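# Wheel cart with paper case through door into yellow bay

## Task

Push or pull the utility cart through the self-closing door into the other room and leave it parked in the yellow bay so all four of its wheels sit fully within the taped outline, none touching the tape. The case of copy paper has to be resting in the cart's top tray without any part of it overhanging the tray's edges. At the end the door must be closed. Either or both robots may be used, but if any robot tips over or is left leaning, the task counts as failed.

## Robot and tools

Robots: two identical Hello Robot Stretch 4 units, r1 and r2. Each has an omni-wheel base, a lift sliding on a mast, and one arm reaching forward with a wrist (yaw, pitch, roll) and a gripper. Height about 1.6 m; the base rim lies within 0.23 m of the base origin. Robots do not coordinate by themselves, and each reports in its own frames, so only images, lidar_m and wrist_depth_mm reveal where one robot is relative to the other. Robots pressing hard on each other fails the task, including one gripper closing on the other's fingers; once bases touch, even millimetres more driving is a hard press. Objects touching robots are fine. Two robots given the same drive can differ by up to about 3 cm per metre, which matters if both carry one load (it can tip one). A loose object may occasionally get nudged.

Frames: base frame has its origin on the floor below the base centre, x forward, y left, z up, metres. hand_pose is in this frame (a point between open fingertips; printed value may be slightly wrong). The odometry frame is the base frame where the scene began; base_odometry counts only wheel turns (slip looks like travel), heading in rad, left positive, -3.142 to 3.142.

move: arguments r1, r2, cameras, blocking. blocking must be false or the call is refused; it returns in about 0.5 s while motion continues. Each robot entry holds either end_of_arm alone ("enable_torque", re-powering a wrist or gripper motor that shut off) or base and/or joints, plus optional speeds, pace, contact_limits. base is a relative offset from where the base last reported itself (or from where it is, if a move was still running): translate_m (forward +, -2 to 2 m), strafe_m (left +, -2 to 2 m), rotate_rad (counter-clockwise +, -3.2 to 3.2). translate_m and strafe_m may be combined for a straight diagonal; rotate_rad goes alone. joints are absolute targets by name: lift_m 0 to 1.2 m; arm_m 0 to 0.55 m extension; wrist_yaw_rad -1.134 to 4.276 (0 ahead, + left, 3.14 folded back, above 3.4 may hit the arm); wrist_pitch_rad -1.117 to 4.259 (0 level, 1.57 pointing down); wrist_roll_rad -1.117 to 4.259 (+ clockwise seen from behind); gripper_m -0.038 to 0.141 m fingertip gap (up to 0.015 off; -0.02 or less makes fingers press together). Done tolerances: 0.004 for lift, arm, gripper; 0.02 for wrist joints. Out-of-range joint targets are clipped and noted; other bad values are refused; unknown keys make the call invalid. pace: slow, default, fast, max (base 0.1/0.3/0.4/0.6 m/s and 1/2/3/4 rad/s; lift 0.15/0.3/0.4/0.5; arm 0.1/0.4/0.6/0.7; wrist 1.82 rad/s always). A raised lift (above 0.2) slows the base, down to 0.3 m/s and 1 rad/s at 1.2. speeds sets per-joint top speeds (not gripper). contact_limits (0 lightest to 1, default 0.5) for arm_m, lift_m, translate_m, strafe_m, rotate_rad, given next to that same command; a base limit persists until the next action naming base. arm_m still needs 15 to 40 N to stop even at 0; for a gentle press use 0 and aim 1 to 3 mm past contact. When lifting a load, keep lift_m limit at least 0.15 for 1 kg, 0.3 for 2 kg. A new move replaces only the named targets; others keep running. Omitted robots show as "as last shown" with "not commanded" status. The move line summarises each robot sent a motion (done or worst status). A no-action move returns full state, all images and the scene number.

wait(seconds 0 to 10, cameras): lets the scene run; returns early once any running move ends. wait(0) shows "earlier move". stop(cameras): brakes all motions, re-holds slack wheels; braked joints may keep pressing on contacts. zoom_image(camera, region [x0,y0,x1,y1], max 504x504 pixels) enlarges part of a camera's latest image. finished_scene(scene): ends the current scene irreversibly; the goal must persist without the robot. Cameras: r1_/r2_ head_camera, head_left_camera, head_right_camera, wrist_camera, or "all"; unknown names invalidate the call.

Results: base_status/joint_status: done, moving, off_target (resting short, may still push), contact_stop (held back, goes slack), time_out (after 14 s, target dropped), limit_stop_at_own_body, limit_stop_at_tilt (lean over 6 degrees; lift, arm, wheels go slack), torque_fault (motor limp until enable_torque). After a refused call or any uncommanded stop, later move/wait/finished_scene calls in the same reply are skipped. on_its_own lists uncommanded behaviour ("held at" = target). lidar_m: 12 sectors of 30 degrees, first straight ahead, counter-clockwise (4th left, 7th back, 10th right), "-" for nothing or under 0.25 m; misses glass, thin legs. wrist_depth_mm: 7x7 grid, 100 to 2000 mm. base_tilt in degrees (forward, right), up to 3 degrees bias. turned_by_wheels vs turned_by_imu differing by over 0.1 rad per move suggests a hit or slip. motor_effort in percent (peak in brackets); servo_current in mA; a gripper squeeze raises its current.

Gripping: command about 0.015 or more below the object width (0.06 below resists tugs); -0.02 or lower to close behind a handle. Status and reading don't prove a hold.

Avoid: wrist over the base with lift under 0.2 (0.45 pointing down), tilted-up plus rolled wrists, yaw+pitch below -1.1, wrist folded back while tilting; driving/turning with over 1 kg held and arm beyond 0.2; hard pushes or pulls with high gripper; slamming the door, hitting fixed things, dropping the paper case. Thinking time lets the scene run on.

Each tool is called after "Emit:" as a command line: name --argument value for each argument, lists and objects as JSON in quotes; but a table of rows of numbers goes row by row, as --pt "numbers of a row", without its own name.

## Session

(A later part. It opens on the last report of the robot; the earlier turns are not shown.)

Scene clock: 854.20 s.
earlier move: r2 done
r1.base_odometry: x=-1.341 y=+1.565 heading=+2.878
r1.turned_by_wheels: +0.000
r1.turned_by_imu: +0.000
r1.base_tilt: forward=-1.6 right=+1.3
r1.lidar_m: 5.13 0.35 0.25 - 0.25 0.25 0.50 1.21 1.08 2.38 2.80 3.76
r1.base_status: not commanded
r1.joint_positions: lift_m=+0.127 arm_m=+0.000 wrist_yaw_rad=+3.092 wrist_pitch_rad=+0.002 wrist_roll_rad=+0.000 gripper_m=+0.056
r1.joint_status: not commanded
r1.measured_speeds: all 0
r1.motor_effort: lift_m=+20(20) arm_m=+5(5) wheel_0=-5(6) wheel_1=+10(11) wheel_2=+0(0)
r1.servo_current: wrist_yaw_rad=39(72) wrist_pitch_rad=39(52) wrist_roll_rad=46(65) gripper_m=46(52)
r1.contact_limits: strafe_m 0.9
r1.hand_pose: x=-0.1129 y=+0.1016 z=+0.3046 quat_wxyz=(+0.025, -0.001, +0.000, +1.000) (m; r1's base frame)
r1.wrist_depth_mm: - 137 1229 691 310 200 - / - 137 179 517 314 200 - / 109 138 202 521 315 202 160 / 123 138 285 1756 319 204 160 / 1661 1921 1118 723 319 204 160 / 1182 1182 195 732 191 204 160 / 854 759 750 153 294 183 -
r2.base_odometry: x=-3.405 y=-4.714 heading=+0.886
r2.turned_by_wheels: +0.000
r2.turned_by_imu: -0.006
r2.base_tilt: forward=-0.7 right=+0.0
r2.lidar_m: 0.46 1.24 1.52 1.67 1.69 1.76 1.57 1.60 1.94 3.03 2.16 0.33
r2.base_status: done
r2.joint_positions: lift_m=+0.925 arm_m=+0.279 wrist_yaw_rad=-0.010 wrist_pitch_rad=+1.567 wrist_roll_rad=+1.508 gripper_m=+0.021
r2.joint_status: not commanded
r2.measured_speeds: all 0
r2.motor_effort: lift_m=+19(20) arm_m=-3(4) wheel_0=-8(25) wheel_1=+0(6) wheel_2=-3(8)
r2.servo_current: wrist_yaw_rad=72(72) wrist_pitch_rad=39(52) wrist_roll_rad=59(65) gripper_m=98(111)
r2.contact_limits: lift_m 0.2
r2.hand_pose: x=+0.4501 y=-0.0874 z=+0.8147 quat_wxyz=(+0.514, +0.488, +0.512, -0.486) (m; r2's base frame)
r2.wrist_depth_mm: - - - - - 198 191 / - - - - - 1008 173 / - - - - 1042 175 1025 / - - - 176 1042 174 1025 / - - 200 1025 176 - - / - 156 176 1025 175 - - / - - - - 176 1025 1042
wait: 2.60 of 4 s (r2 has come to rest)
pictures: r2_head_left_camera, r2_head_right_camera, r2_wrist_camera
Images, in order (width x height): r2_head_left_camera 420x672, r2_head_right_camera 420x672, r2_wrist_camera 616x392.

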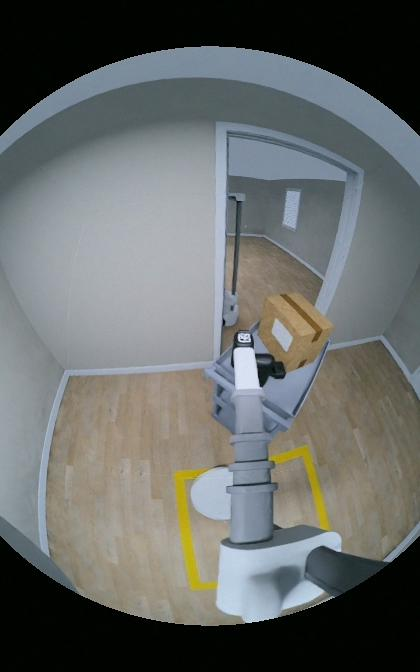

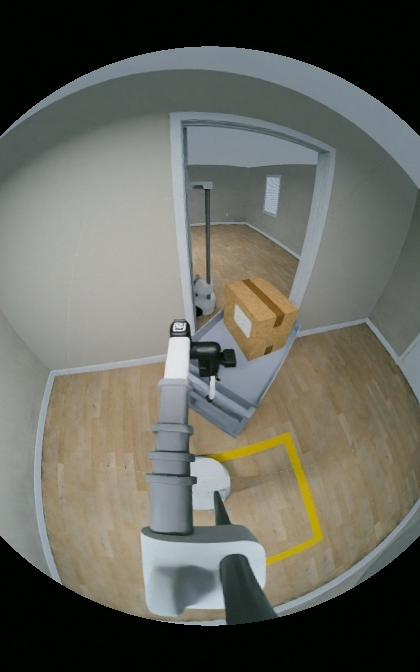

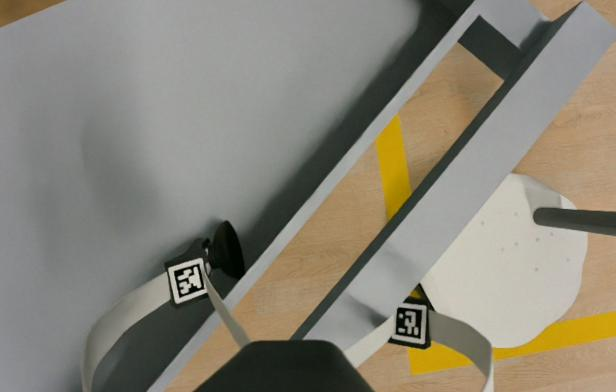

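Emit:
move --blocking false --r2 '{"base":{"translate_m":-1.0,"strafe_m":-0.2},"pace":"default","contact_limits":{"translate_m":0.3}}'

Emit:
wait --seconds 5 --cameras '["r2_head_left_camera","r2_head_right_camera","r2_wrist_camera","r2_head_camera"]'

Emit:
zoom_image --camera "r2_head_right_camera" --region '[60, 280, 360, 640]'

Scene clock: 872.03 s.
move: r2 moving
r1: as last shown
r1.lidar_m: 5.14 0.35 0.25 - 0.25 0.25 0.50 1.24 1.05 2.35 2.80 3.73
r1.motor_effort: lift_m=+20(20) arm_m=+5(5) wheel_0=-6(6) wheel_1=+10(10) wheel_2=+0(0)
r1.servo_current: wrist_yaw_rad=39(65) wrist_pitch_rad=46(52) wrist_roll_rad=33(59) gripper_m=39(46)
r1.contact_limits: strafe_m 0.9
r1.wrist_depth_mm: - 137 1255 1229 310 200 - / - 137 179 512 314 201 - / 109 138 202 521 315 202 160 / 123 138 283 1808 317 203 160 / 1708 1921 1160 707 319 204 160 / 1182 1160 193 723 191 204 160 / 842 750 759 153 296 183 -
r2.base_odometry: x=-3.420 y=-4.742 heading=+0.885
r2.turned_by_wheels: -0.001
r2.turned_by_imu: +0.000
r2.base_tilt: forward=-0.6 right=+0.1
r2.lidar_m: 0.46 1.25 1.58 1.68 1.70 1.69 1.52 1.55 1.91 3.04 2.21 0.36
r2.base_status: translate_m moving; strafe_m moving
r2.joint_positions: lift_m=+0.925 arm_m=+0.279 wrist_yaw_rad=-0.010 wrist_pitch_rad=+1.564 wrist_roll_rad=+1.508 gripper_m=+0.021
r2.joint_status: not commanded
r2.measured_speeds: translate_m=-0.122 strafe_m=-0.025 rotate_rad=+0.005 lift_m=+0.000 arm_m=+0.000 wrist_yaw_rad=+0.000 wrist_pitch_rad=+0.000 wrist_roll_rad=+0.000
r2.motor_effort: lift_m=+19(19) arm_m=-4(4) wheel_0=-9(13) wheel_1=-11(14) wheel_2=+11(11)
r2.servo_current: wrist_yaw_rad=65(65) wrist_pitch_rad=46(52) wrist_roll_rad=52(72) gripper_m=111(111)
r2.contact_limits: lift_m 0.2; translate_m 0.3
r2.hand_pose: x=+0.4509 y=-0.0874 z=+0.8147 quat_wxyz=(+0.515, +0.488, +0.511, -0.485) (m; r2's base frame)
r2.wrist_depth_mm: - - - - - 198 173 / - - - - - 227 173 / - - - - 1008 174 1008 / - - - - 201 174 991 / - - 202 1025 177 - - / - 157 180 1042 177 - - / - - - - - 151 1008
pictures: none

Scene clock: 876.40 s.
earlier move: r2 done
r1.base_odometry: x=-1.341 y=+1.565 heading=+2.878
r1.turned_by_wheels: +0.000
r1.turned_by_imu: +0.000
r1.base_tilt: forward=-1.6 right=+1.3
r1.lidar_m: 5.14 0.33 0.25 - 0.25 0.25 0.52 3.71 1.07 2.38 2.79 3.74
r1.base_status: not commanded
r1.joint_positions: lift_m=+0.127 arm_m=+0.000 wrist_yaw_rad=+3.092 wrist_pitch_rad=+0.002 wrist_roll_rad=+0.000 gripper_m=+0.056
r1.joint_status: not commanded
r1.measured_speeds: all 0
r1.motor_effort: lift_m=+20(20) arm_m=+5(5) wheel_0=-6(6) wheel_1=+10(11) wheel_2=-1(1)
r1.servo_current: wrist_yaw_rad=46(72) wrist_pitch_rad=46(52) wrist_roll_rad=65(72) gripper_m=46(52)
r1.contact_limits: strafe_m 0.9
r1.hand_pose: x=-0.1129 y=+0.1016 z=+0.3046 quat_wxyz=(+0.025, -0.001, +0.000, +1.000) (m; r1's base frame)
r1.wrist_depth_mm: - 137 - - 309 200 - / - 137 - - 315 200 - / 109 137 202 - 315 203 160 / 123 138 - - 317 203 160 / 1708 1983 - 1708 319 204 160 / 1205 1182 193 723 191 203 160 / 854 750 759 154 294 183 -
r2.base_odometry: x=-3.882 y=-5.615 heading=+0.887
r2.turned_by_wheels: +0.002
r2.turned_by_imu: +0.006
r2.base_tilt: forward=-0.7 right=+0.1
r2.lidar_m: 0.28 0.27 1.93 1.69 1.01 0.62 0.56 0.56 0.70 1.38 3.01 0.49
r2.base_status: done
r2.joint_positions: lift_m=+0.925 arm_m=+0.279 wrist_yaw_rad=+0.006 wrist_pitch_rad=+1.565 wrist_roll_rad=+1.494 gripper_m=+0.021
r2.joint_status: not commanded
r2.measured_speeds: all 0
r2.motor_effort: lift_m=+19(20) arm_m=-4(4) wheel_0=+4(13) wheel_1=+1(14) wheel_2=+7(17)
r2.servo_current: wrist_yaw_rad=46(72) wrist_pitch_rad=39(52) wrist_roll_rad=46(72) gripper_m=104(111)
r2.contact_limits: lift_m 0.2; translate_m 0.3
r2.hand_pose: x=+0.4520 y=-0.0874 z=+0.8147 quat_wxyz=(+0.522, +0.480, +0.519, -0.478) (m; r2's base frame)
r2.wrist_depth_mm: 182 200 - 1008 1008 1025 1008 / 204 214 174 1025 1008 1025 1008 / - 200 175 1042 1025 1025 1008 / - 176 198 174 1042 1025 1008 / - - 195 174 210 - - / - - 187 175 175 153 - / - 146 176 - 175 1025 1025
wait: 4.37 of 5 s (r2 has come to rest)
pictures: r2_head_camera, r2_head_left_camera, r2_head_right_camera, r2_wrist_camera
Images, in order (width x height): r2_head_camera 420x560, r2_head_left_camera 420x672, r2_head_right_camera 420x672, r2_wrist_camera 616x392.

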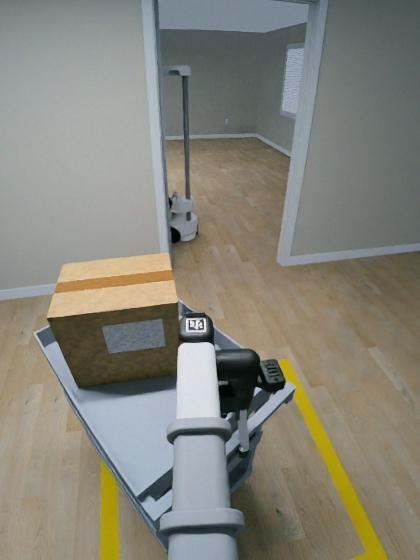

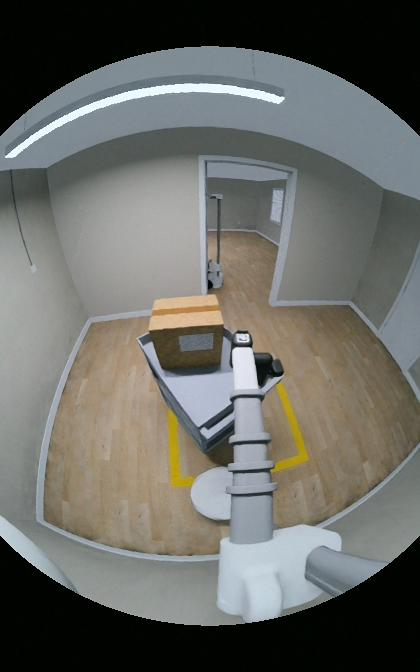

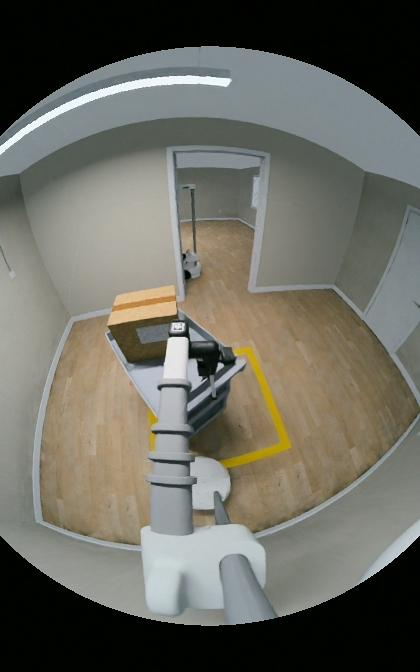

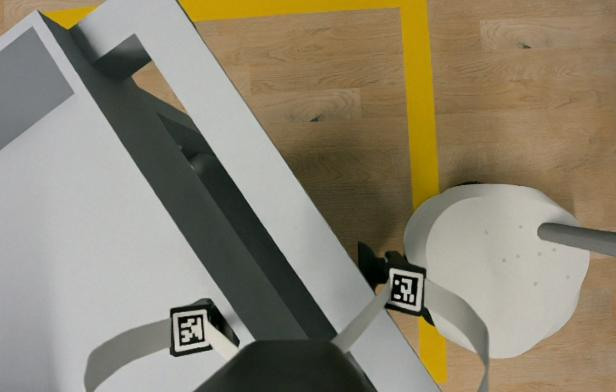

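Scaled by 1.400 from the camera's 420x672 image, which has a finer 600x960 frame.

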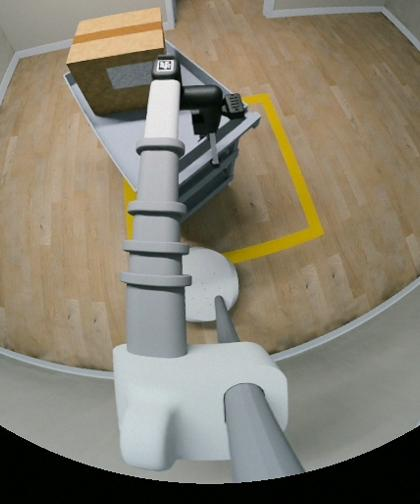

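Emit:
move --blocking false --r2 '{"base":{"rotate_rad":0.5},"pace":"slow"}'

Emit:
wait --seconds 2

Emit:
move --blocking false --r2 '{"base":{"strafe_m":-0.44},"pace":"slow"}'

Emit:
wait --seconds 5.5 --cameras '["r2_head_left_camera","r2_head_right_camera","r2_wrist_camera","r2_head_camera"]'

Emit:
zoom_image --camera "r2_head_right_camera" --region '[60, 280, 360, 640]'

Scene clock: 913.50 s.
move: r2 moving
r1: as last shown
r1.lidar_m: 5.13 0.33 0.25 - 0.25 0.25 0.54 3.69 1.08 2.38 2.79 3.76
r1.motor_effort: lift_m=+20(20) arm_m=+5(5) wheel_0=-5(6) wheel_1=+10(10) wheel_2=+0(0)
r1.servo_current: wrist_yaw_rad=39(65) wrist_pitch_rad=39(46) wrist_roll_rad=52(59) gripper_m=39(46)
r1.contact_limits: strafe_m 0.9
r1.wrist_depth_mm: - 137 - - 310 200 - / - 137 - - 314 202 - / 109 138 203 - 315 202 160 / 123 138 - - 317 203 160 / 1661 1983 - 1661 317 204 160 / 1205 1182 194 741 191 204 160 / 854 759 759 153 297 184 -
r2.base_odometry: x=-3.882 y=-5.615 heading=+1.010
r2.turned_by_wheels: +0.123
r2.turned_by_imu: +0.120
r2.base_tilt: forward=-0.7 right=+0.1
r2.lidar_m: 0.33 0.29 1.81 1.71 0.86 0.59 0.54 0.59 0.76 1.95 3.10 0.48
r2.base_status: rotate_rad moving
r2.joint_positions: lift_m=+0.925 arm_m=+0.279 wrist_yaw_rad=+0.006 wrist_pitch_rad=+1.570 wrist_roll_rad=+1.493 gripper_m=+0.021
r2.joint_status: not commanded
r2.measured_speeds: translate_m=+0.001 strafe_m=+0.001 rotate_rad=+0.484 lift_m=+0.000 arm_m=+0.000 wrist_yaw_rad=+0.000 wrist_pitch_rad=+0.004 wrist_roll_rad=+0.000
r2.motor_effort: lift_m=+19(19) arm_m=-1(4) wheel_0=-12(12) wheel_1=-7(7) wheel_2=-14(15)
r2.servo_current: wrist_yaw_rad=52(65) wrist_pitch_rad=33(46) wrist_roll_rad=65(65) gripper_m=104(104)
r2.contact_limits: lift_m 0.2
r2.hand_pose: x=+0.4505 y=-0.0874 z=+0.8147 quat_wxyz=(+0.520, +0.479, +0.520, -0.479) (m; r2's base frame)
r2.wrist_depth_mm: 201 210 173 1042 1042 1042 1025 / 229 204 174 1025 1008 1042 1042 / - - 227 174 1025 1042 1042 / - - 200 174 1042 1042 1042 / - - 200 175 183 - 741 / - 167 185 218 175 - 1060 / - 140 - - 176 1042 1025
pictures: none

Scene clock: 914.70 s.
earlier move: r2 done
r1.base_odometry: x=-1.341 y=+1.565 heading=+2.878
r1.turned_by_wheels: +0.000
r1.turned_by_imu: +0.000
r1.base_tilt: forward=-1.6 right=+1.3
r1.lidar_m: 5.14 0.33 0.25 - 0.25 0.25 0.54 3.73 1.04 2.36 2.81 3.76
r1.base_status: not commanded
r1.joint_positions: lift_m=+0.127 arm_m=+0.000 wrist_yaw_rad=+3.092 wrist_pitch_rad=+0.002 wrist_roll_rad=+0.000 gripper_m=+0.056
r1.joint_status: not commanded
r1.measured_speeds: all 0
r1.motor_effort: lift_m=+20(20) arm_m=+5(5) wheel_0=-6(6) wheel_1=+10(11) wheel_2=+0(1)
r1.servo_current: wrist_yaw_rad=26(65) wrist_pitch_rad=46(52) wrist_roll_rad=39(65) gripper_m=46(46)
r1.contact_limits: strafe_m 0.9
r1.hand_pose: x=-0.1129 y=+0.1016 z=+0.3046 quat_wxyz=(+0.025, -0.001, +0.000, +1.000) (m; r1's base frame)
r1.wrist_depth_mm: - 137 - - 310 200 - / - 137 - - 315 201 - / 109 138 203 - 319 202 160 / 123 138 - - 319 204 160 / 1708 1921 - 1661 319 204 160 / 1205 1160 193 723 191 204 160 / 831 750 759 153 297 183 -
r2.base_odometry: x=-3.882 y=-5.615 heading=+1.385
r2.turned_by_wheels: +0.375
r2.turned_by_imu: +0.365
r2.base_tilt: forward=-0.7 right=+0.1
r2.lidar_m: 0.41 0.42 1.69 1.02 0.65 0.55 0.54 0.69 1.31 3.04 2.54 0.43
r2.base_status: done
r2.joint_positions: lift_m=+0.925 arm_m=+0.279 wrist_yaw_rad=+0.000 wrist_pitch_rad=+1.569 wrist_roll_rad=+1.502 gripper_m=+0.021
r2.joint_status: not commanded
r2.measured_speeds: all 0
r2.motor_effort: lift_m=+19(19) arm_m=+5(6) wheel_0=-7(12) wheel_1=-7(8) wheel_2=-6(15)
r2.servo_current: wrist_yaw_rad=39(65) wrist_pitch_rad=39(46) wrist_roll_rad=46(65) gripper_m=104(111)
r2.contact_limits: lift_m 0.2
r2.hand_pose: x=+0.4504 y=-0.0874 z=+0.8147 quat_wxyz=(+0.517, +0.483, +0.516, -0.482) (m; r2's base frame)
r2.wrist_depth_mm: - - - 228 175 1025 1008 / - - - 253 176 1025 1008 / - - - 1025 176 991 1008 / - - - 866 176 - 1025 / - - - 1025 177 - - / - 163 185 591 178 - - / - - - - 1042 1008 1025
wait: 1.20 of 2 s (r2 has come to rest)
pictures: none

Scene clock: 915.20 s.
move: r2 moving
r1: as last shown
r1.lidar_m: 5.12 0.31 0.25 - 0.25 0.25 0.54 3.75 1.06 2.39 2.79 3.73
r1.motor_effort: lift_m=+20(20) arm_m=+5(5) wheel_0=-6(6) wheel_1=+10(10) wheel_2=+0(1)
r1.servo_current: wrist_yaw_rad=33(59) wrist_pitch_rad=46(46) wrist_roll_rad=72(72) gripper_m=39(46)
r1.contact_limits: strafe_m 0.9
r1.wrist_depth_mm: - 137 - - 312 200 - / - 137 - - 315 200 - / 109 137 203 - 317 201 160 / 123 138 - - 319 203 160 / 1708 1983 - 1708 317 204 160 / 1205 1205 193 732 191 204 160 / 842 759 741 153 296 183 -
r2.base_odometry: x=-3.868 y=-5.617 heading=+1.385
r2.turned_by_wheels: +0.000
r2.turned_by_imu: +0.000
r2.base_tilt: forward=-0.8 right=+0.1
r2.lidar_m: 0.41 0.44 1.72 1.03 0.65 0.55 0.55 0.70 1.34 3.02 2.53 0.42
r2.base_status: strafe_m moving
r2.joint_positions: lift_m=+0.925 arm_m=+0.279 wrist_yaw_rad=-0.001 wrist_pitch_rad=+1.569 wrist_roll_rad=+1.502 gripper_m=+0.021
r2.joint_status: not commanded
r2.measured_speeds: translate_m=+0.000 strafe_m=-0.055 rotate_rad=-0.001 lift_m=+0.000 arm_m=+0.000 wrist_yaw_rad=-0.005 wrist_pitch_rad=+0.000 wrist_roll_rad=+0.000
r2.motor_effort: lift_m=+19(20) arm_m=+5(5) wheel_0=+8(10) wheel_1=-9(11) wheel_2=+0(5)
r2.servo_current: wrist_yaw_rad=65(65) wrist_pitch_rad=39(46) wrist_roll_rad=59(59) gripper_m=98(111)
r2.contact_limits: lift_m 0.2
r2.hand_pose: x=+0.4503 y=-0.0874 z=+0.8147 quat_wxyz=(+0.517, +0.483, +0.516, -0.482) (m; r2's base frame)
r2.wrist_depth_mm: - - - 226 175 1008 1008 / - - - 1042 175 1008 1025 / - - - 1025 176 1042 1008 / - - - 809 176 - 1008 / - - 178 1042 176 - - / - 163 185 504 179 - - / - - - - 1042 1008 1008
pictures: none

Scene clock: 920.23 s.
earlier move: r2 done
r1.base_odometry: x=-1.341 y=+1.565 heading=+2.878
r1.turned_by_wheels: +0.000
r1.turned_by_imu: +0.000
r1.base_tilt: forward=-1.6 right=+1.3
r1.lidar_m: 5.15 0.33 0.25 - 0.25 0.25 0.54 3.73 1.09 2.33 2.78 3.75
r1.base_status: not commanded
r1.joint_positions: lift_m=+0.127 arm_m=+0.000 wrist_yaw_rad=+3.092 wrist_pitch_rad=+0.002 wrist_roll_rad=+0.000 gripper_m=+0.056
r1.joint_status: not commanded
r1.measured_speeds: all 0
r1.motor_effort: lift_m=+20(20) arm_m=+5(5) wheel_0=-5(6) wheel_1=+10(11) wheel_2=+0(1)
r1.servo_current: wrist_yaw_rad=39(65) wrist_pitch_rad=39(52) wrist_roll_rad=46(72) gripper_m=39(46)
r1.contact_limits: strafe_m 0.9
r1.hand_pose: x=-0.1129 y=+0.1016 z=+0.3046 quat_wxyz=(+0.025, -0.001, +0.000, +1.000) (m; r1's base frame)
r1.wrist_depth_mm: - 137 - - 310 200 - / - 137 - - 314 201 - / 109 138 203 - 317 202 159 / 123 138 - - 319 203 160 / 1756 1921 - 1708 319 204 160 / 1182 1205 194 723 191 204 160 / 842 750 750 153 296 184 -
r2.base_odometry: x=-3.450 y=-5.696 heading=+1.385
r2.turned_by_wheels: +0.000
r2.turned_by_imu: +0.004
r2.base_tilt: forward=-0.6 right=+0.1
r2.lidar_m: 0.34 0.32 2.10 1.32 0.80 0.70 0.68 0.85 1.64 2.62 2.35 0.47
r2.base_status: done
r2.joint_positions: lift_m=+0.925 arm_m=+0.279 wrist_yaw_rad=+0.004 wrist_pitch_rad=+1.567 wrist_roll_rad=+1.496 gripper_m=+0.021
r2.joint_status: not commanded
r2.measured_speeds: all 0
r2.motor_effort: lift_m=+19(20) arm_m=+5(6) wheel_0=+6(15) wheel_1=-3(11) wheel_2=+1(5)
r2.servo_current: wrist_yaw_rad=39(65) wrist_pitch_rad=39(52) wrist_roll_rad=46(65) gripper_m=104(111)
r2.contact_limits: lift_m 0.2
r2.hand_pose: x=+0.4513 y=-0.0874 z=+0.8147 quat_wxyz=(+0.520, +0.481, +0.518, -0.479) (m; r2's base frame)
r2.wrist_depth_mm: 198 208 201 1025 1008 1025 1008 / 229 179 231 176 1025 1025 1008 / - - 215 176 1042 1025 1008 / - - 200 176 1025 1042 1008 / - - 202 176 210 - - / - - 185 177 176 - - / - 139 - - - 1025 1042
wait: 5.03 of 5.5 s (r2 has come to rest)
pictures: r2_head_camera, r2_head_left_camera, r2_head_right_camera, r2_wrist_camera
Images, in order (width x height): r2_head_camera 420x560, r2_head_left_camera 420x672, r2_head_right_camera 420x672, r2_wrist_camera 616x392.

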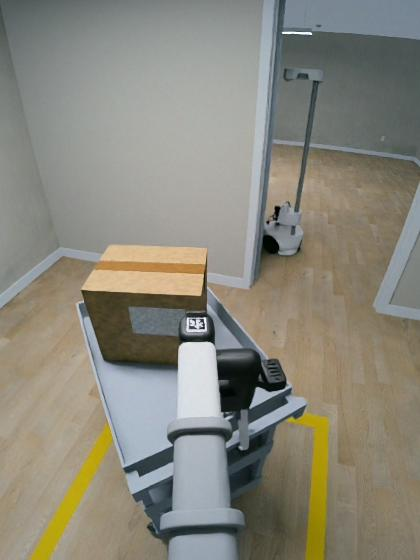

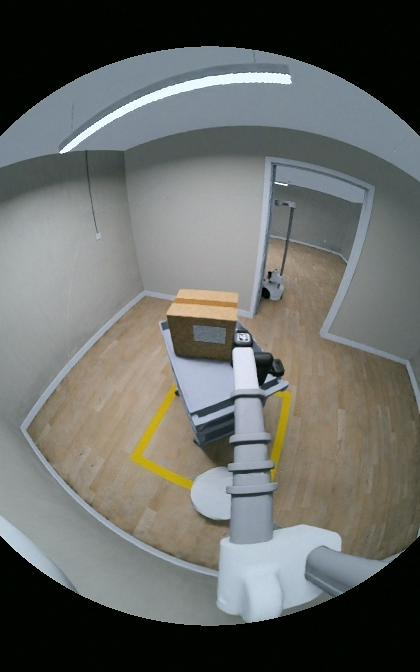

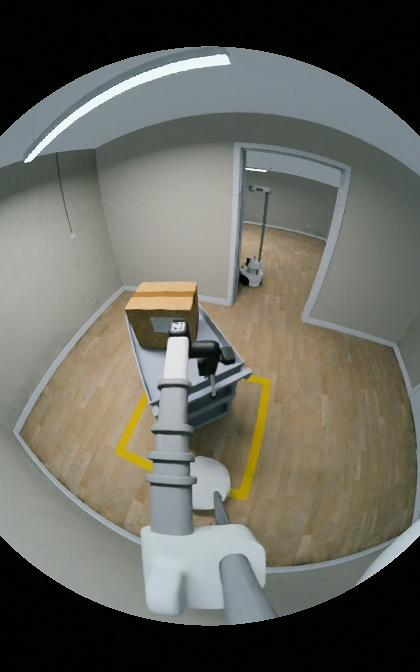

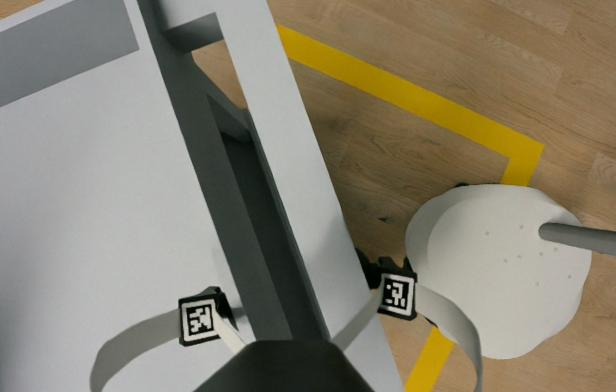

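Scaled by 1.400 from the camera's 420x672 image, which has a finer 600x960 frame.

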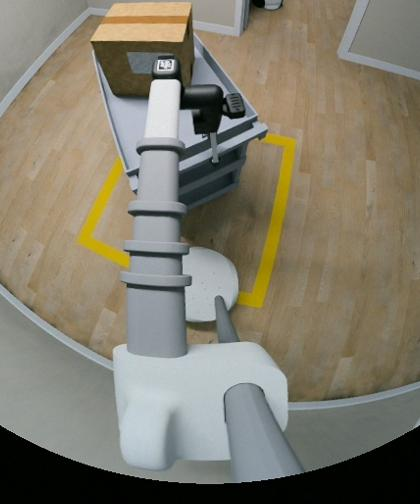

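Emit:
move --blocking false --r2 '{"base":{"translate_m":-0.35,"strafe_m":-0.14},"pace":"slow"}'

Emit:
wait --seconds 5 --cameras '["r2_head_left_camera","r2_head_right_camera","r2_wrist_camera","r2_head_camera"]'

Emit:
zoom_image --camera "r2_head_right_camera" --region '[60, 280, 360, 640]'

Emit:
zoom_image --camera "r2_head_left_camera" --region '[60, 280, 360, 640]'

Scene clock: 951.17 s.
move: r2 moving
r1: as last shown
r1.lidar_m: 5.12 0.30 0.25 - 0.25 0.25 0.54 3.73 1.06 2.39 2.79 3.76
r1.motor_effort: lift_m=+20(20) arm_m=+5(5) wheel_0=-6(6) wheel_1=+10(11) wheel_2=+0(0)
r1.servo_current: wrist_yaw_rad=39(59) wrist_pitch_rad=39(52) wrist_roll_rad=39(65) gripper_m=39(46)
r1.contact_limits: strafe_m 0.9
r1.wrist_depth_mm: - 137 - - 309 201 - / - 137 - - 314 200 - / 109 138 203 - 314 202 160 / 123 138 - - 317 203 160 / 1708 1921 - 1708 319 204 160 / 1182 1182 193 732 191 204 160 / 842 759 741 153 296 183 -
r2.base_odometry: x=-3.447 y=-5.709 heading=+1.386
r2.turned_by_wheels: +0.001
r2.turned_by_imu: +0.002
r2.base_tilt: forward=-0.6 right=+0.1
r2.lidar_m: 0.35 0.34 2.13 1.30 0.78 0.67 0.69 0.85 1.60 2.61 2.37 0.49
r2.base_status: translate_m moving; strafe_m moving
r2.joint_positions: lift_m=+0.925 arm_m=+0.279 wrist_yaw_rad=+0.005 wrist_pitch_rad=+1.565 wrist_roll_rad=+1.496 gripper_m=+0.021
r2.joint_status: not commanded
r2.measured_speeds: translate_m=-0.048 strafe_m=-0.019 rotate_rad=+0.000 lift_m=+0.000 arm_m=+0.000 wrist_yaw_rad=+0.005 wrist_pitch_rad=-0.013 wrist_roll_rad=+0.000
r2.motor_effort: lift_m=+19(20) arm_m=+5(5) wheel_0=+2(8) wheel_1=-7(7) wheel_2=+17(17)
r2.servo_current: wrist_yaw_rad=59(59) wrist_pitch_rad=52(52) wrist_roll_rad=39(46) gripper_m=104(104)
r2.contact_limits: lift_m 0.2
r2.hand_pose: x=+0.4519 y=-0.0874 z=+0.8147 quat_wxyz=(+0.521, +0.481, +0.518, -0.478) (m; r2's base frame)
r2.wrist_depth_mm: 195 206 201 1008 1025 1008 1025 / 234 180 226 176 1025 1008 1008 / - - 212 176 1008 1008 1008 / - - 200 176 1042 - 1008 / - - 205 177 1008 - - / - - 185 177 180 - - / - 140 - - - 1025 1025
pictures: none

Scene clock: 955.63 s.
earlier move: r2 done
r1.base_odometry: x=-1.341 y=+1.565 heading=+2.878
r1.turned_by_wheels: +0.000
r1.turned_by_imu: +0.000
r1.base_tilt: forward=-1.6 right=+1.3
r1.lidar_m: 5.13 0.33 0.25 - 0.25 0.25 0.53 3.73 1.06 2.35 2.81 3.74
r1.base_status: not commanded
r1.joint_positions: lift_m=+0.127 arm_m=+0.000 wrist_yaw_rad=+3.092 wrist_pitch_rad=+0.002 wrist_roll_rad=+0.000 gripper_m=+0.056
r1.joint_status: not commanded
r1.measured_speeds: all 0
r1.motor_effort: lift_m=+20(20) arm_m=+5(5) wheel_0=-6(7) wheel_1=+10(11) wheel_2=+0(1)
r1.servo_current: wrist_yaw_rad=52(72) wrist_pitch_rad=46(52) wrist_roll_rad=46(72) gripper_m=39(52)
r1.contact_limits: strafe_m 0.9
r1.hand_pose: x=-0.1129 y=+0.1016 z=+0.3046 quat_wxyz=(+0.025, -0.001, +0.000, +1.000) (m; r1's base frame)
r1.wrist_depth_mm: - 137 - - 309 199 - / - 137 - - 312 201 - / 109 138 204 - 314 202 160 / 123 138 - - 317 204 160 / 1708 1983 - 1708 319 203 161 / 1205 1182 194 732 190 203 160 / 842 750 741 153 297 183 -
r2.base_odometry: x=-3.377 y=-6.065 heading=+1.384
r2.turned_by_wheels: -0.002
r2.turned_by_imu: -0.002
r2.base_tilt: forward=-0.7 right=+0.0
r2.lidar_m: 0.43 0.52 2.35 0.77 0.49 0.41 0.40 0.51 1.00 2.39 2.68 0.42
r2.base_status: done
r2.joint_positions: lift_m=+0.925 arm_m=+0.279 wrist_yaw_rad=-0.001 wrist_pitch_rad=+1.564 wrist_roll_rad=+1.503 gripper_m=+0.021
r2.joint_status: not commanded
r2.measured_speeds: all 0
r2.motor_effort: lift_m=+19(20) arm_m=+4(5) wheel_0=-9(13) wheel_1=-7(10) wheel_2=+3(19)
r2.servo_current: wrist_yaw_rad=46(65) wrist_pitch_rad=46(59) wrist_roll_rad=46(65) gripper_m=104(111)
r2.contact_limits: lift_m 0.2
r2.hand_pose: x=+0.4518 y=-0.0874 z=+0.8147 quat_wxyz=(+0.518, +0.485, +0.515, -0.481) (m; r2's base frame)
r2.wrist_depth_mm: - - - - 185 1008 1008 / - - - - 1025 1025 1008 / - - - 1025 176 1025 1008 / - - - 1025 177 - 1008 / - - 186 1025 177 - - / - 160 183 1042 177 - - / - - - - 1025 1025 1008
wait: 4.47 of 5 s (r2 has come to rest)
pictures: r2_head_camera, r2_head_left_camera, r2_head_right_camera, r2_wrist_camera
Images, in order (width x height): r2_head_camera 420x560, r2_head_left_camera 420x672, r2_head_right_camera 420x672, r2_wrist_camera 616x392.

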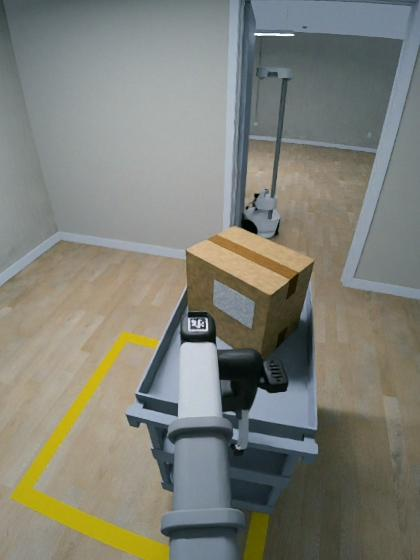

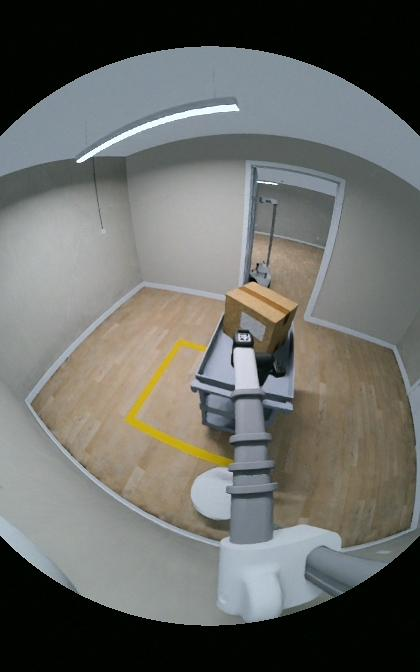

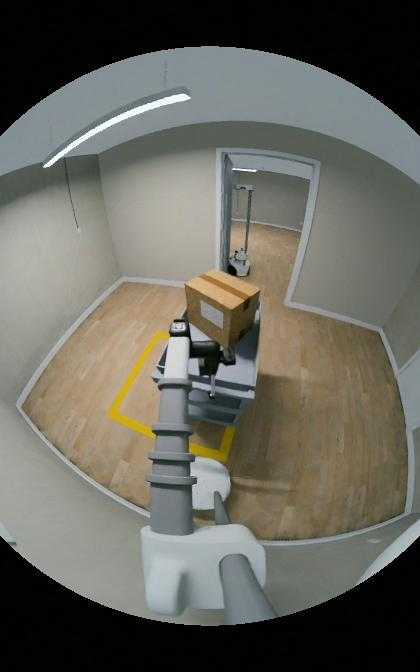

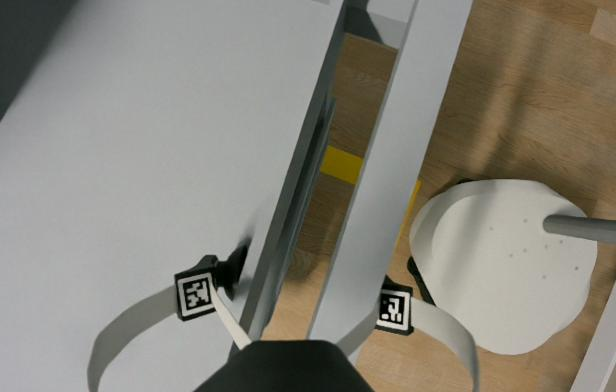

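Scaled by 1.400 from the camera's 420x672 image, which has a finer 600x960 frame.

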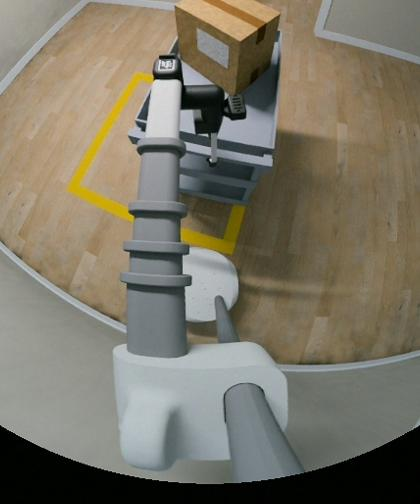

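Scaled by 1.400 from the camera's 420x672 image, which has a finer 600x960 frame.

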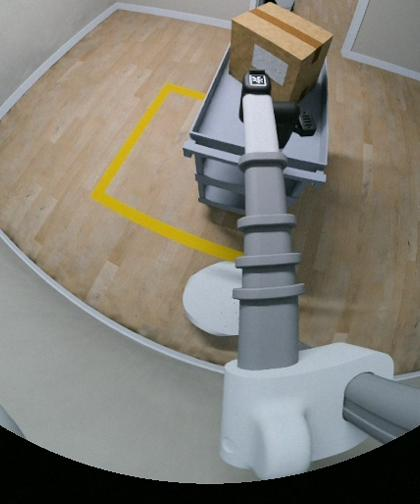

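Emit:
move --blocking false --r2 '{"base":{"translate_m":0.12,"strafe_m":0.45},"joints":{"arm_m":0.17},"speeds":{"arm_m":0.025},"pace":"slow"}'

Emit:
wait --seconds 6 --cameras '["r2_head_left_camera","r2_wrist_camera","r2_head_camera"]'

Emit:
zoom_image --camera "r2_head_left_camera" --region '[60, 280, 360, 640]'

Scene clock: 990.30 s.
move: r2 moving
r1: as last shown
r1.lidar_m: 5.11 0.34 0.25 - 0.25 0.27 0.52 3.72 1.08 2.37 2.78 3.77
r1.motor_effort: lift_m=+20(20) arm_m=+5(5) wheel_0=-5(6) wheel_1=+10(10) wheel_2=+0(0)
r1.servo_current: wrist_yaw_rad=59(59) wrist_pitch_rad=39(46) wrist_roll_rad=33(59) gripper_m=46(46)
r1.contact_limits: strafe_m 0.9
r1.wrist_depth_mm: - 137 - - 310 199 - / - 137 - - 312 200 - / 109 138 204 - 317 202 160 / 123 138 - - 319 203 160 / 1708 1983 - 1708 320 203 160 / 1205 1182 193 723 191 204 160 / 842 750 750 154 298 184 -
r2.base_odometry: x=-3.389 y=-6.060 heading=+1.383
r2.turned_by_wheels: -0.001
r2.turned_by_imu: -0.001
r2.base_tilt: forward=-0.7 right=+0.1
r2.lidar_m: 0.44 0.46 2.35 0.75 0.47 0.42 0.41 0.50 0.98 2.40 2.69 0.41
r2.base_status: translate_m moving; strafe_m moving
r2.joint_positions: lift_m=+0.925 arm_m=+0.267 wrist_yaw_rad=-0.001 wrist_pitch_rad=+1.564 wrist_roll_rad=+1.503 gripper_m=+0.021
r2.joint_status: arm_m moving
r2.measured_speeds: translate_m=+0.013 strafe_m=+0.048 rotate_rad=-0.003 lift_m=+0.000 arm_m=-0.025 wrist_yaw_rad=-0.004 wrist_pitch_rad=+0.000 wrist_roll_rad=+0.000
r2.motor_effort: lift_m=+19(19) arm_m=-5(12) wheel_0=-17(17) wheel_1=+6(7) wheel_2=-8(8)
r2.servo_current: wrist_yaw_rad=46(59) wrist_pitch_rad=46(46) wrist_roll_rad=52(59) gripper_m=104(104)
r2.contact_limits: lift_m 0.2
r2.hand_pose: x=+0.4404 y=-0.0874 z=+0.8147 quat_wxyz=(+0.518, +0.485, +0.514, -0.481) (m; r2's base frame)
r2.wrist_depth_mm: - - - - 197 1008 1008 / - - - - 1025 1008 1008 / - - - - 176 1008 1008 / - - - 1060 177 - 1008 / - - 190 1042 177 - - / - 159 184 1042 177 - - / - - - - 1025 1025 1008
pictures: none

Scene clock: 995.70 s.
earlier move: r2 done
r1.base_odometry: x=-1.341 y=+1.565 heading=+2.878
r1.turned_by_wheels: +0.000
r1.turned_by_imu: +0.000
r1.base_tilt: forward=-1.6 right=+1.2
r1.lidar_m: 5.15 0.34 0.25 - 0.25 0.25 0.52 3.73 1.06 2.35 2.80 3.77
r1.base_status: not commanded
r1.joint_positions: lift_m=+0.127 arm_m=+0.000 wrist_yaw_rad=+3.092 wrist_pitch_rad=+0.002 wrist_roll_rad=+0.000 gripper_m=+0.056
r1.joint_status: not commanded
r1.measured_speeds: all 0
r1.motor_effort: lift_m=+20(20) arm_m=+5(5) wheel_0=-6(6) wheel_1=+10(11) wheel_2=+0(1)
r1.servo_current: wrist_yaw_rad=59(72) wrist_pitch_rad=46(52) wrist_roll_rad=52(72) gripper_m=39(52)
r1.contact_limits: strafe_m 0.9
r1.hand_pose: x=-0.1129 y=+0.1016 z=+0.3046 quat_wxyz=(+0.025, -0.001, +0.000, +1.000) (m; r1's base frame)
r1.wrist_depth_mm: - 137 - - 310 200 - / - 137 - - 312 202 - / 109 137 203 - 317 202 160 / 123 138 - - 319 202 160 / 1618 - - 1661 317 204 160 / 1205 1182 193 732 191 203 160 / 842 759 768 153 297 183 -
r2.base_odometry: x=-3.796 y=-5.864 heading=+1.383
r2.turned_by_wheels: +0.000
r2.turned_by_imu: -0.003
r2.base_tilt: forward=-0.7 right=+0.1
r2.lidar_m: 0.37 2.15 1.89 0.72 0.45 0.37 0.37 0.47 0.89 2.85 0.25 0.25
r2.base_status: done
r2.joint_positions: lift_m=+0.925 arm_m=+0.170 wrist_yaw_rad=-0.011 wrist_pitch_rad=+1.567 wrist_roll_rad=+1.509 gripper_m=+0.021
r2.joint_status: all done
r2.measured_speeds: all 0
r2.motor_effort: lift_m=+19(20) arm_m=-5(12) wheel_0=-7(18) wheel_1=+3(7) wheel_2=-12(15)
r2.servo_current: wrist_yaw_rad=65(78) wrist_pitch_rad=39(59) wrist_roll_rad=52(72) gripper_m=98(111)
r2.contact_limits: lift_m 0.2
r2.hand_pose: x=+0.3411 y=-0.0874 z=+0.8147 quat_wxyz=(+0.513, +0.488, +0.512, -0.486) (m; r2's base frame)
r2.wrist_depth_mm: - - - - - 202 1025 / - - - - - 212 - / - - - - - 1008 174 / - - - - 198 175 1025 / - - 197 1042 176 175 1008 / - 156 180 185 176 - 976 / - - 1042 - 176 1025 -
wait: 5.40 of 6 s (r2 has come to rest)
pictures: r2_head_camera, r2_head_left_camera, r2_wrist_camera
Images, in order (width x height): r2_head_camera 420x560, r2_head_left_camera 420x672, r2_wrist_camera 616x392.

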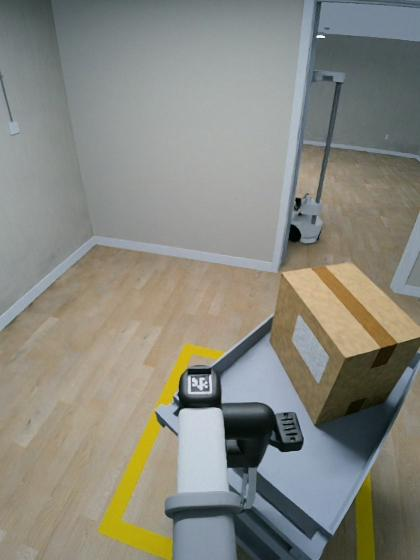

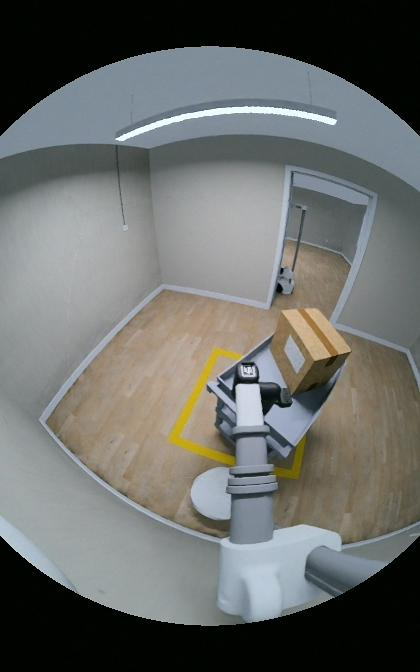

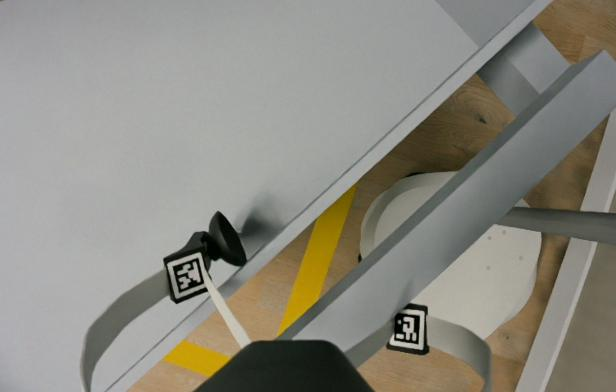

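Scaled by 1.400 from the camera's 420x672 image, which has a finer 600x960 frame.

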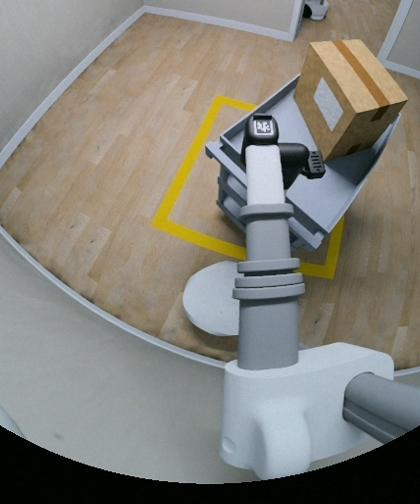

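Emit:
wait --seconds 0 --cameras '["r2_head_camera","r2_head_left_camera","r2_head_right_camera"]'

Emit:
zoom_image --camera "r2_head_camera" --region '[80, 200, 420, 560]'

Emit:
zoom_image --camera "r2_head_right_camera" --region '[100, 290, 340, 530]'

Emit:
zoom_image --camera "r2_head_left_camera" --region '[130, 290, 370, 530]'

Scene clock: 1025.17 s.
r1.base_odometry: x=-1.341 y=+1.565 heading=+2.878
r1.turned_by_wheels: +0.000
r1.turned_by_imu: +0.000
r1.base_tilt: forward=-1.6 right=+1.3
r1.lidar_m: 5.14 0.31 0.25 - 0.25 0.25 0.52 3.75 1.05 2.35 2.77 3.78
r1.base_status: not commanded
r1.joint_positions: lift_m=+0.127 arm_m=+0.000 wrist_yaw_rad=+3.092 wrist_pitch_rad=+0.002 wrist_roll_rad=+0.000 gripper_m=+0.056
r1.joint_status: not commanded
r1.measured_speeds: all 0
r1.motor_effort: lift_m=+20(20) arm_m=+5(5) wheel_0=-5(6) wheel_1=+10(11) wheel_2=+0(1)
r1.servo_current: wrist_yaw_rad=39(72) wrist_pitch_rad=46(52) wrist_roll_rad=72(72) gripper_m=46(52)
r1.contact_limits: strafe_m 0.9
r1.hand_pose: x=-0.1129 y=+0.1016 z=+0.3046 quat_wxyz=(+0.025, -0.001, +0.000, +1.000) (m; r1's base frame)
r1.wrist_depth_mm: - 137 - - 312 200 - / - 137 - - 314 202 - / 109 138 204 - 315 202 160 / 123 138 - - 319 202 160 / 1661 1921 - 1661 319 203 160 / 1182 1205 195 732 190 203 160 / 854 759 759 153 294 183 -
r2.base_odometry: x=-3.796 y=-5.864 heading=+1.383
r2.turned_by_wheels: +0.000
r2.turned_by_imu: +0.000
r2.base_tilt: forward=-0.7 right=+0.0
r2.lidar_m: 0.34 2.16 1.92 0.73 0.45 0.39 0.39 0.49 0.92 2.85 0.25 0.25
r2.base_status: done
r2.joint_positions: lift_m=+0.925 arm_m=+0.170 wrist_yaw_rad=-0.011 wrist_pitch_rad=+1.567 wrist_roll_rad=+1.509 gripper_m=+0.021
r2.joint_status: all done
r2.measured_speeds: all 0
r2.motor_effort: lift_m=+19(20) arm_m=-5(12) wheel_0=-7(18) wheel_1=+3(7) wheel_2=-12(15)
r2.servo_current: wrist_yaw_rad=78(78) wrist_pitch_rad=46(59) wrist_roll_rad=59(72) gripper_m=104(111)
r2.contact_limits: lift_m 0.2
r2.hand_pose: x=+0.3411 y=-0.0874 z=+0.8147 quat_wxyz=(+0.513, +0.488, +0.512, -0.486) (m; r2's base frame)
r2.wrist_depth_mm: - - - - - 202 1008 / - - - - - 212 - / - - - - - 1042 175 / - - - - 198 175 1025 / - - 197 1025 175 175 1008 / - 156 180 185 176 - 991 / - - 1042 - 176 1042 -
pictures: r2_head_camera, r2_head_left_camera, r2_head_right_camera
Images, in order (width x height): r2_head_camera 420x560, r2_head_left_camera 420x672, r2_head_right_camera 420x672.

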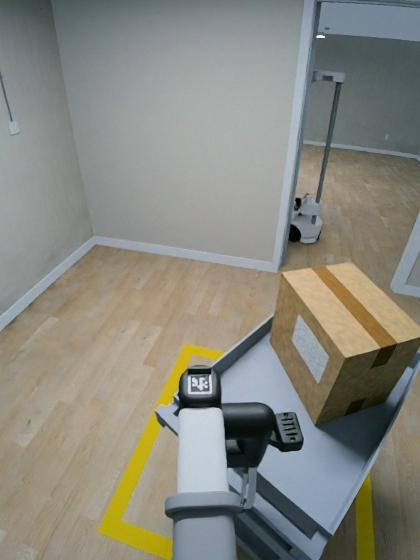

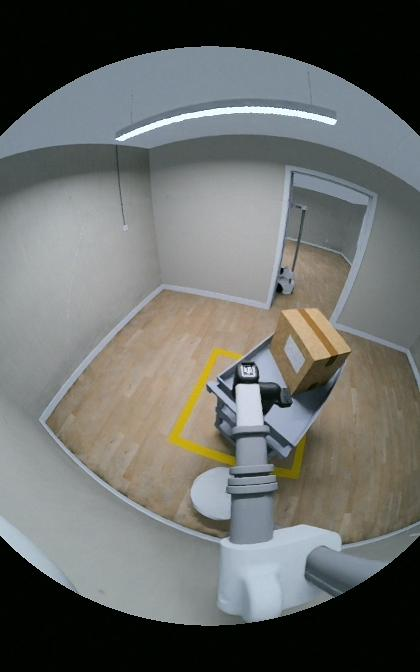

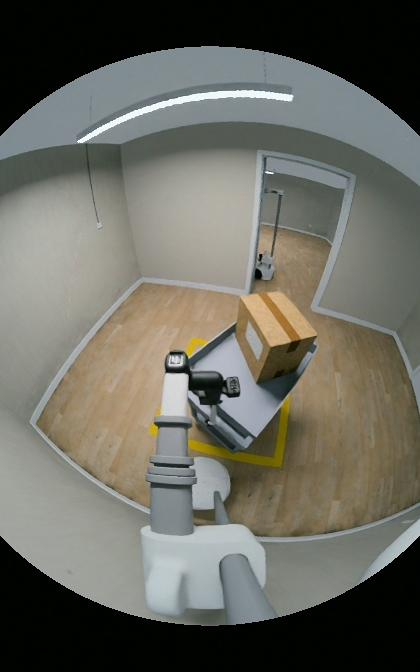

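Scaled by 1.400 from the camera's 420x560 image, which has a finer 1200x1600 frame.

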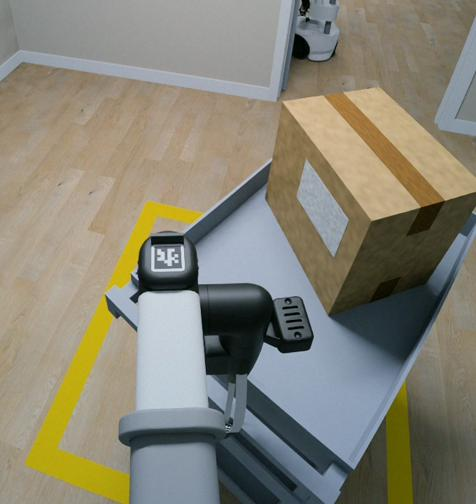

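Scaled by 2.100 from the camera's 420x672 image, which has a finer 600x960 frame.

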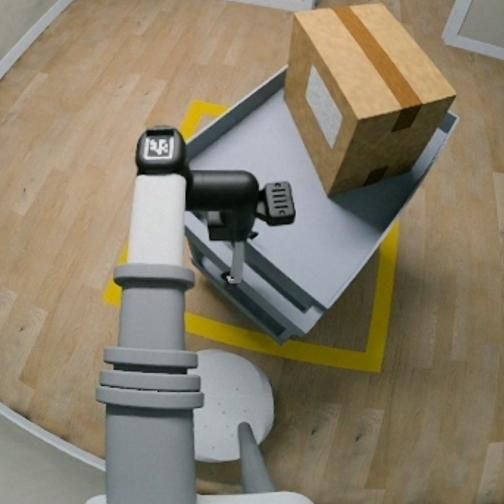

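Scaled by 2.100 from the camera's 420x672 image, which has a finer 600x960 frame.

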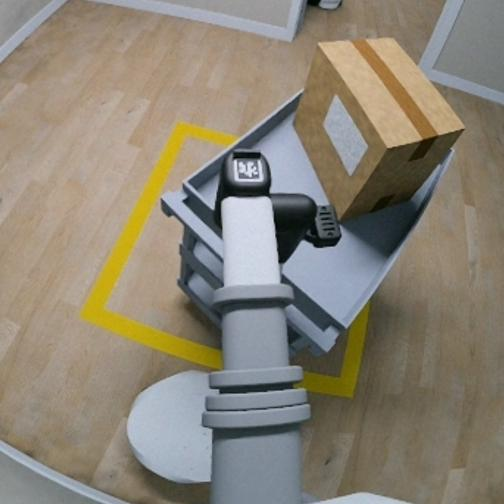

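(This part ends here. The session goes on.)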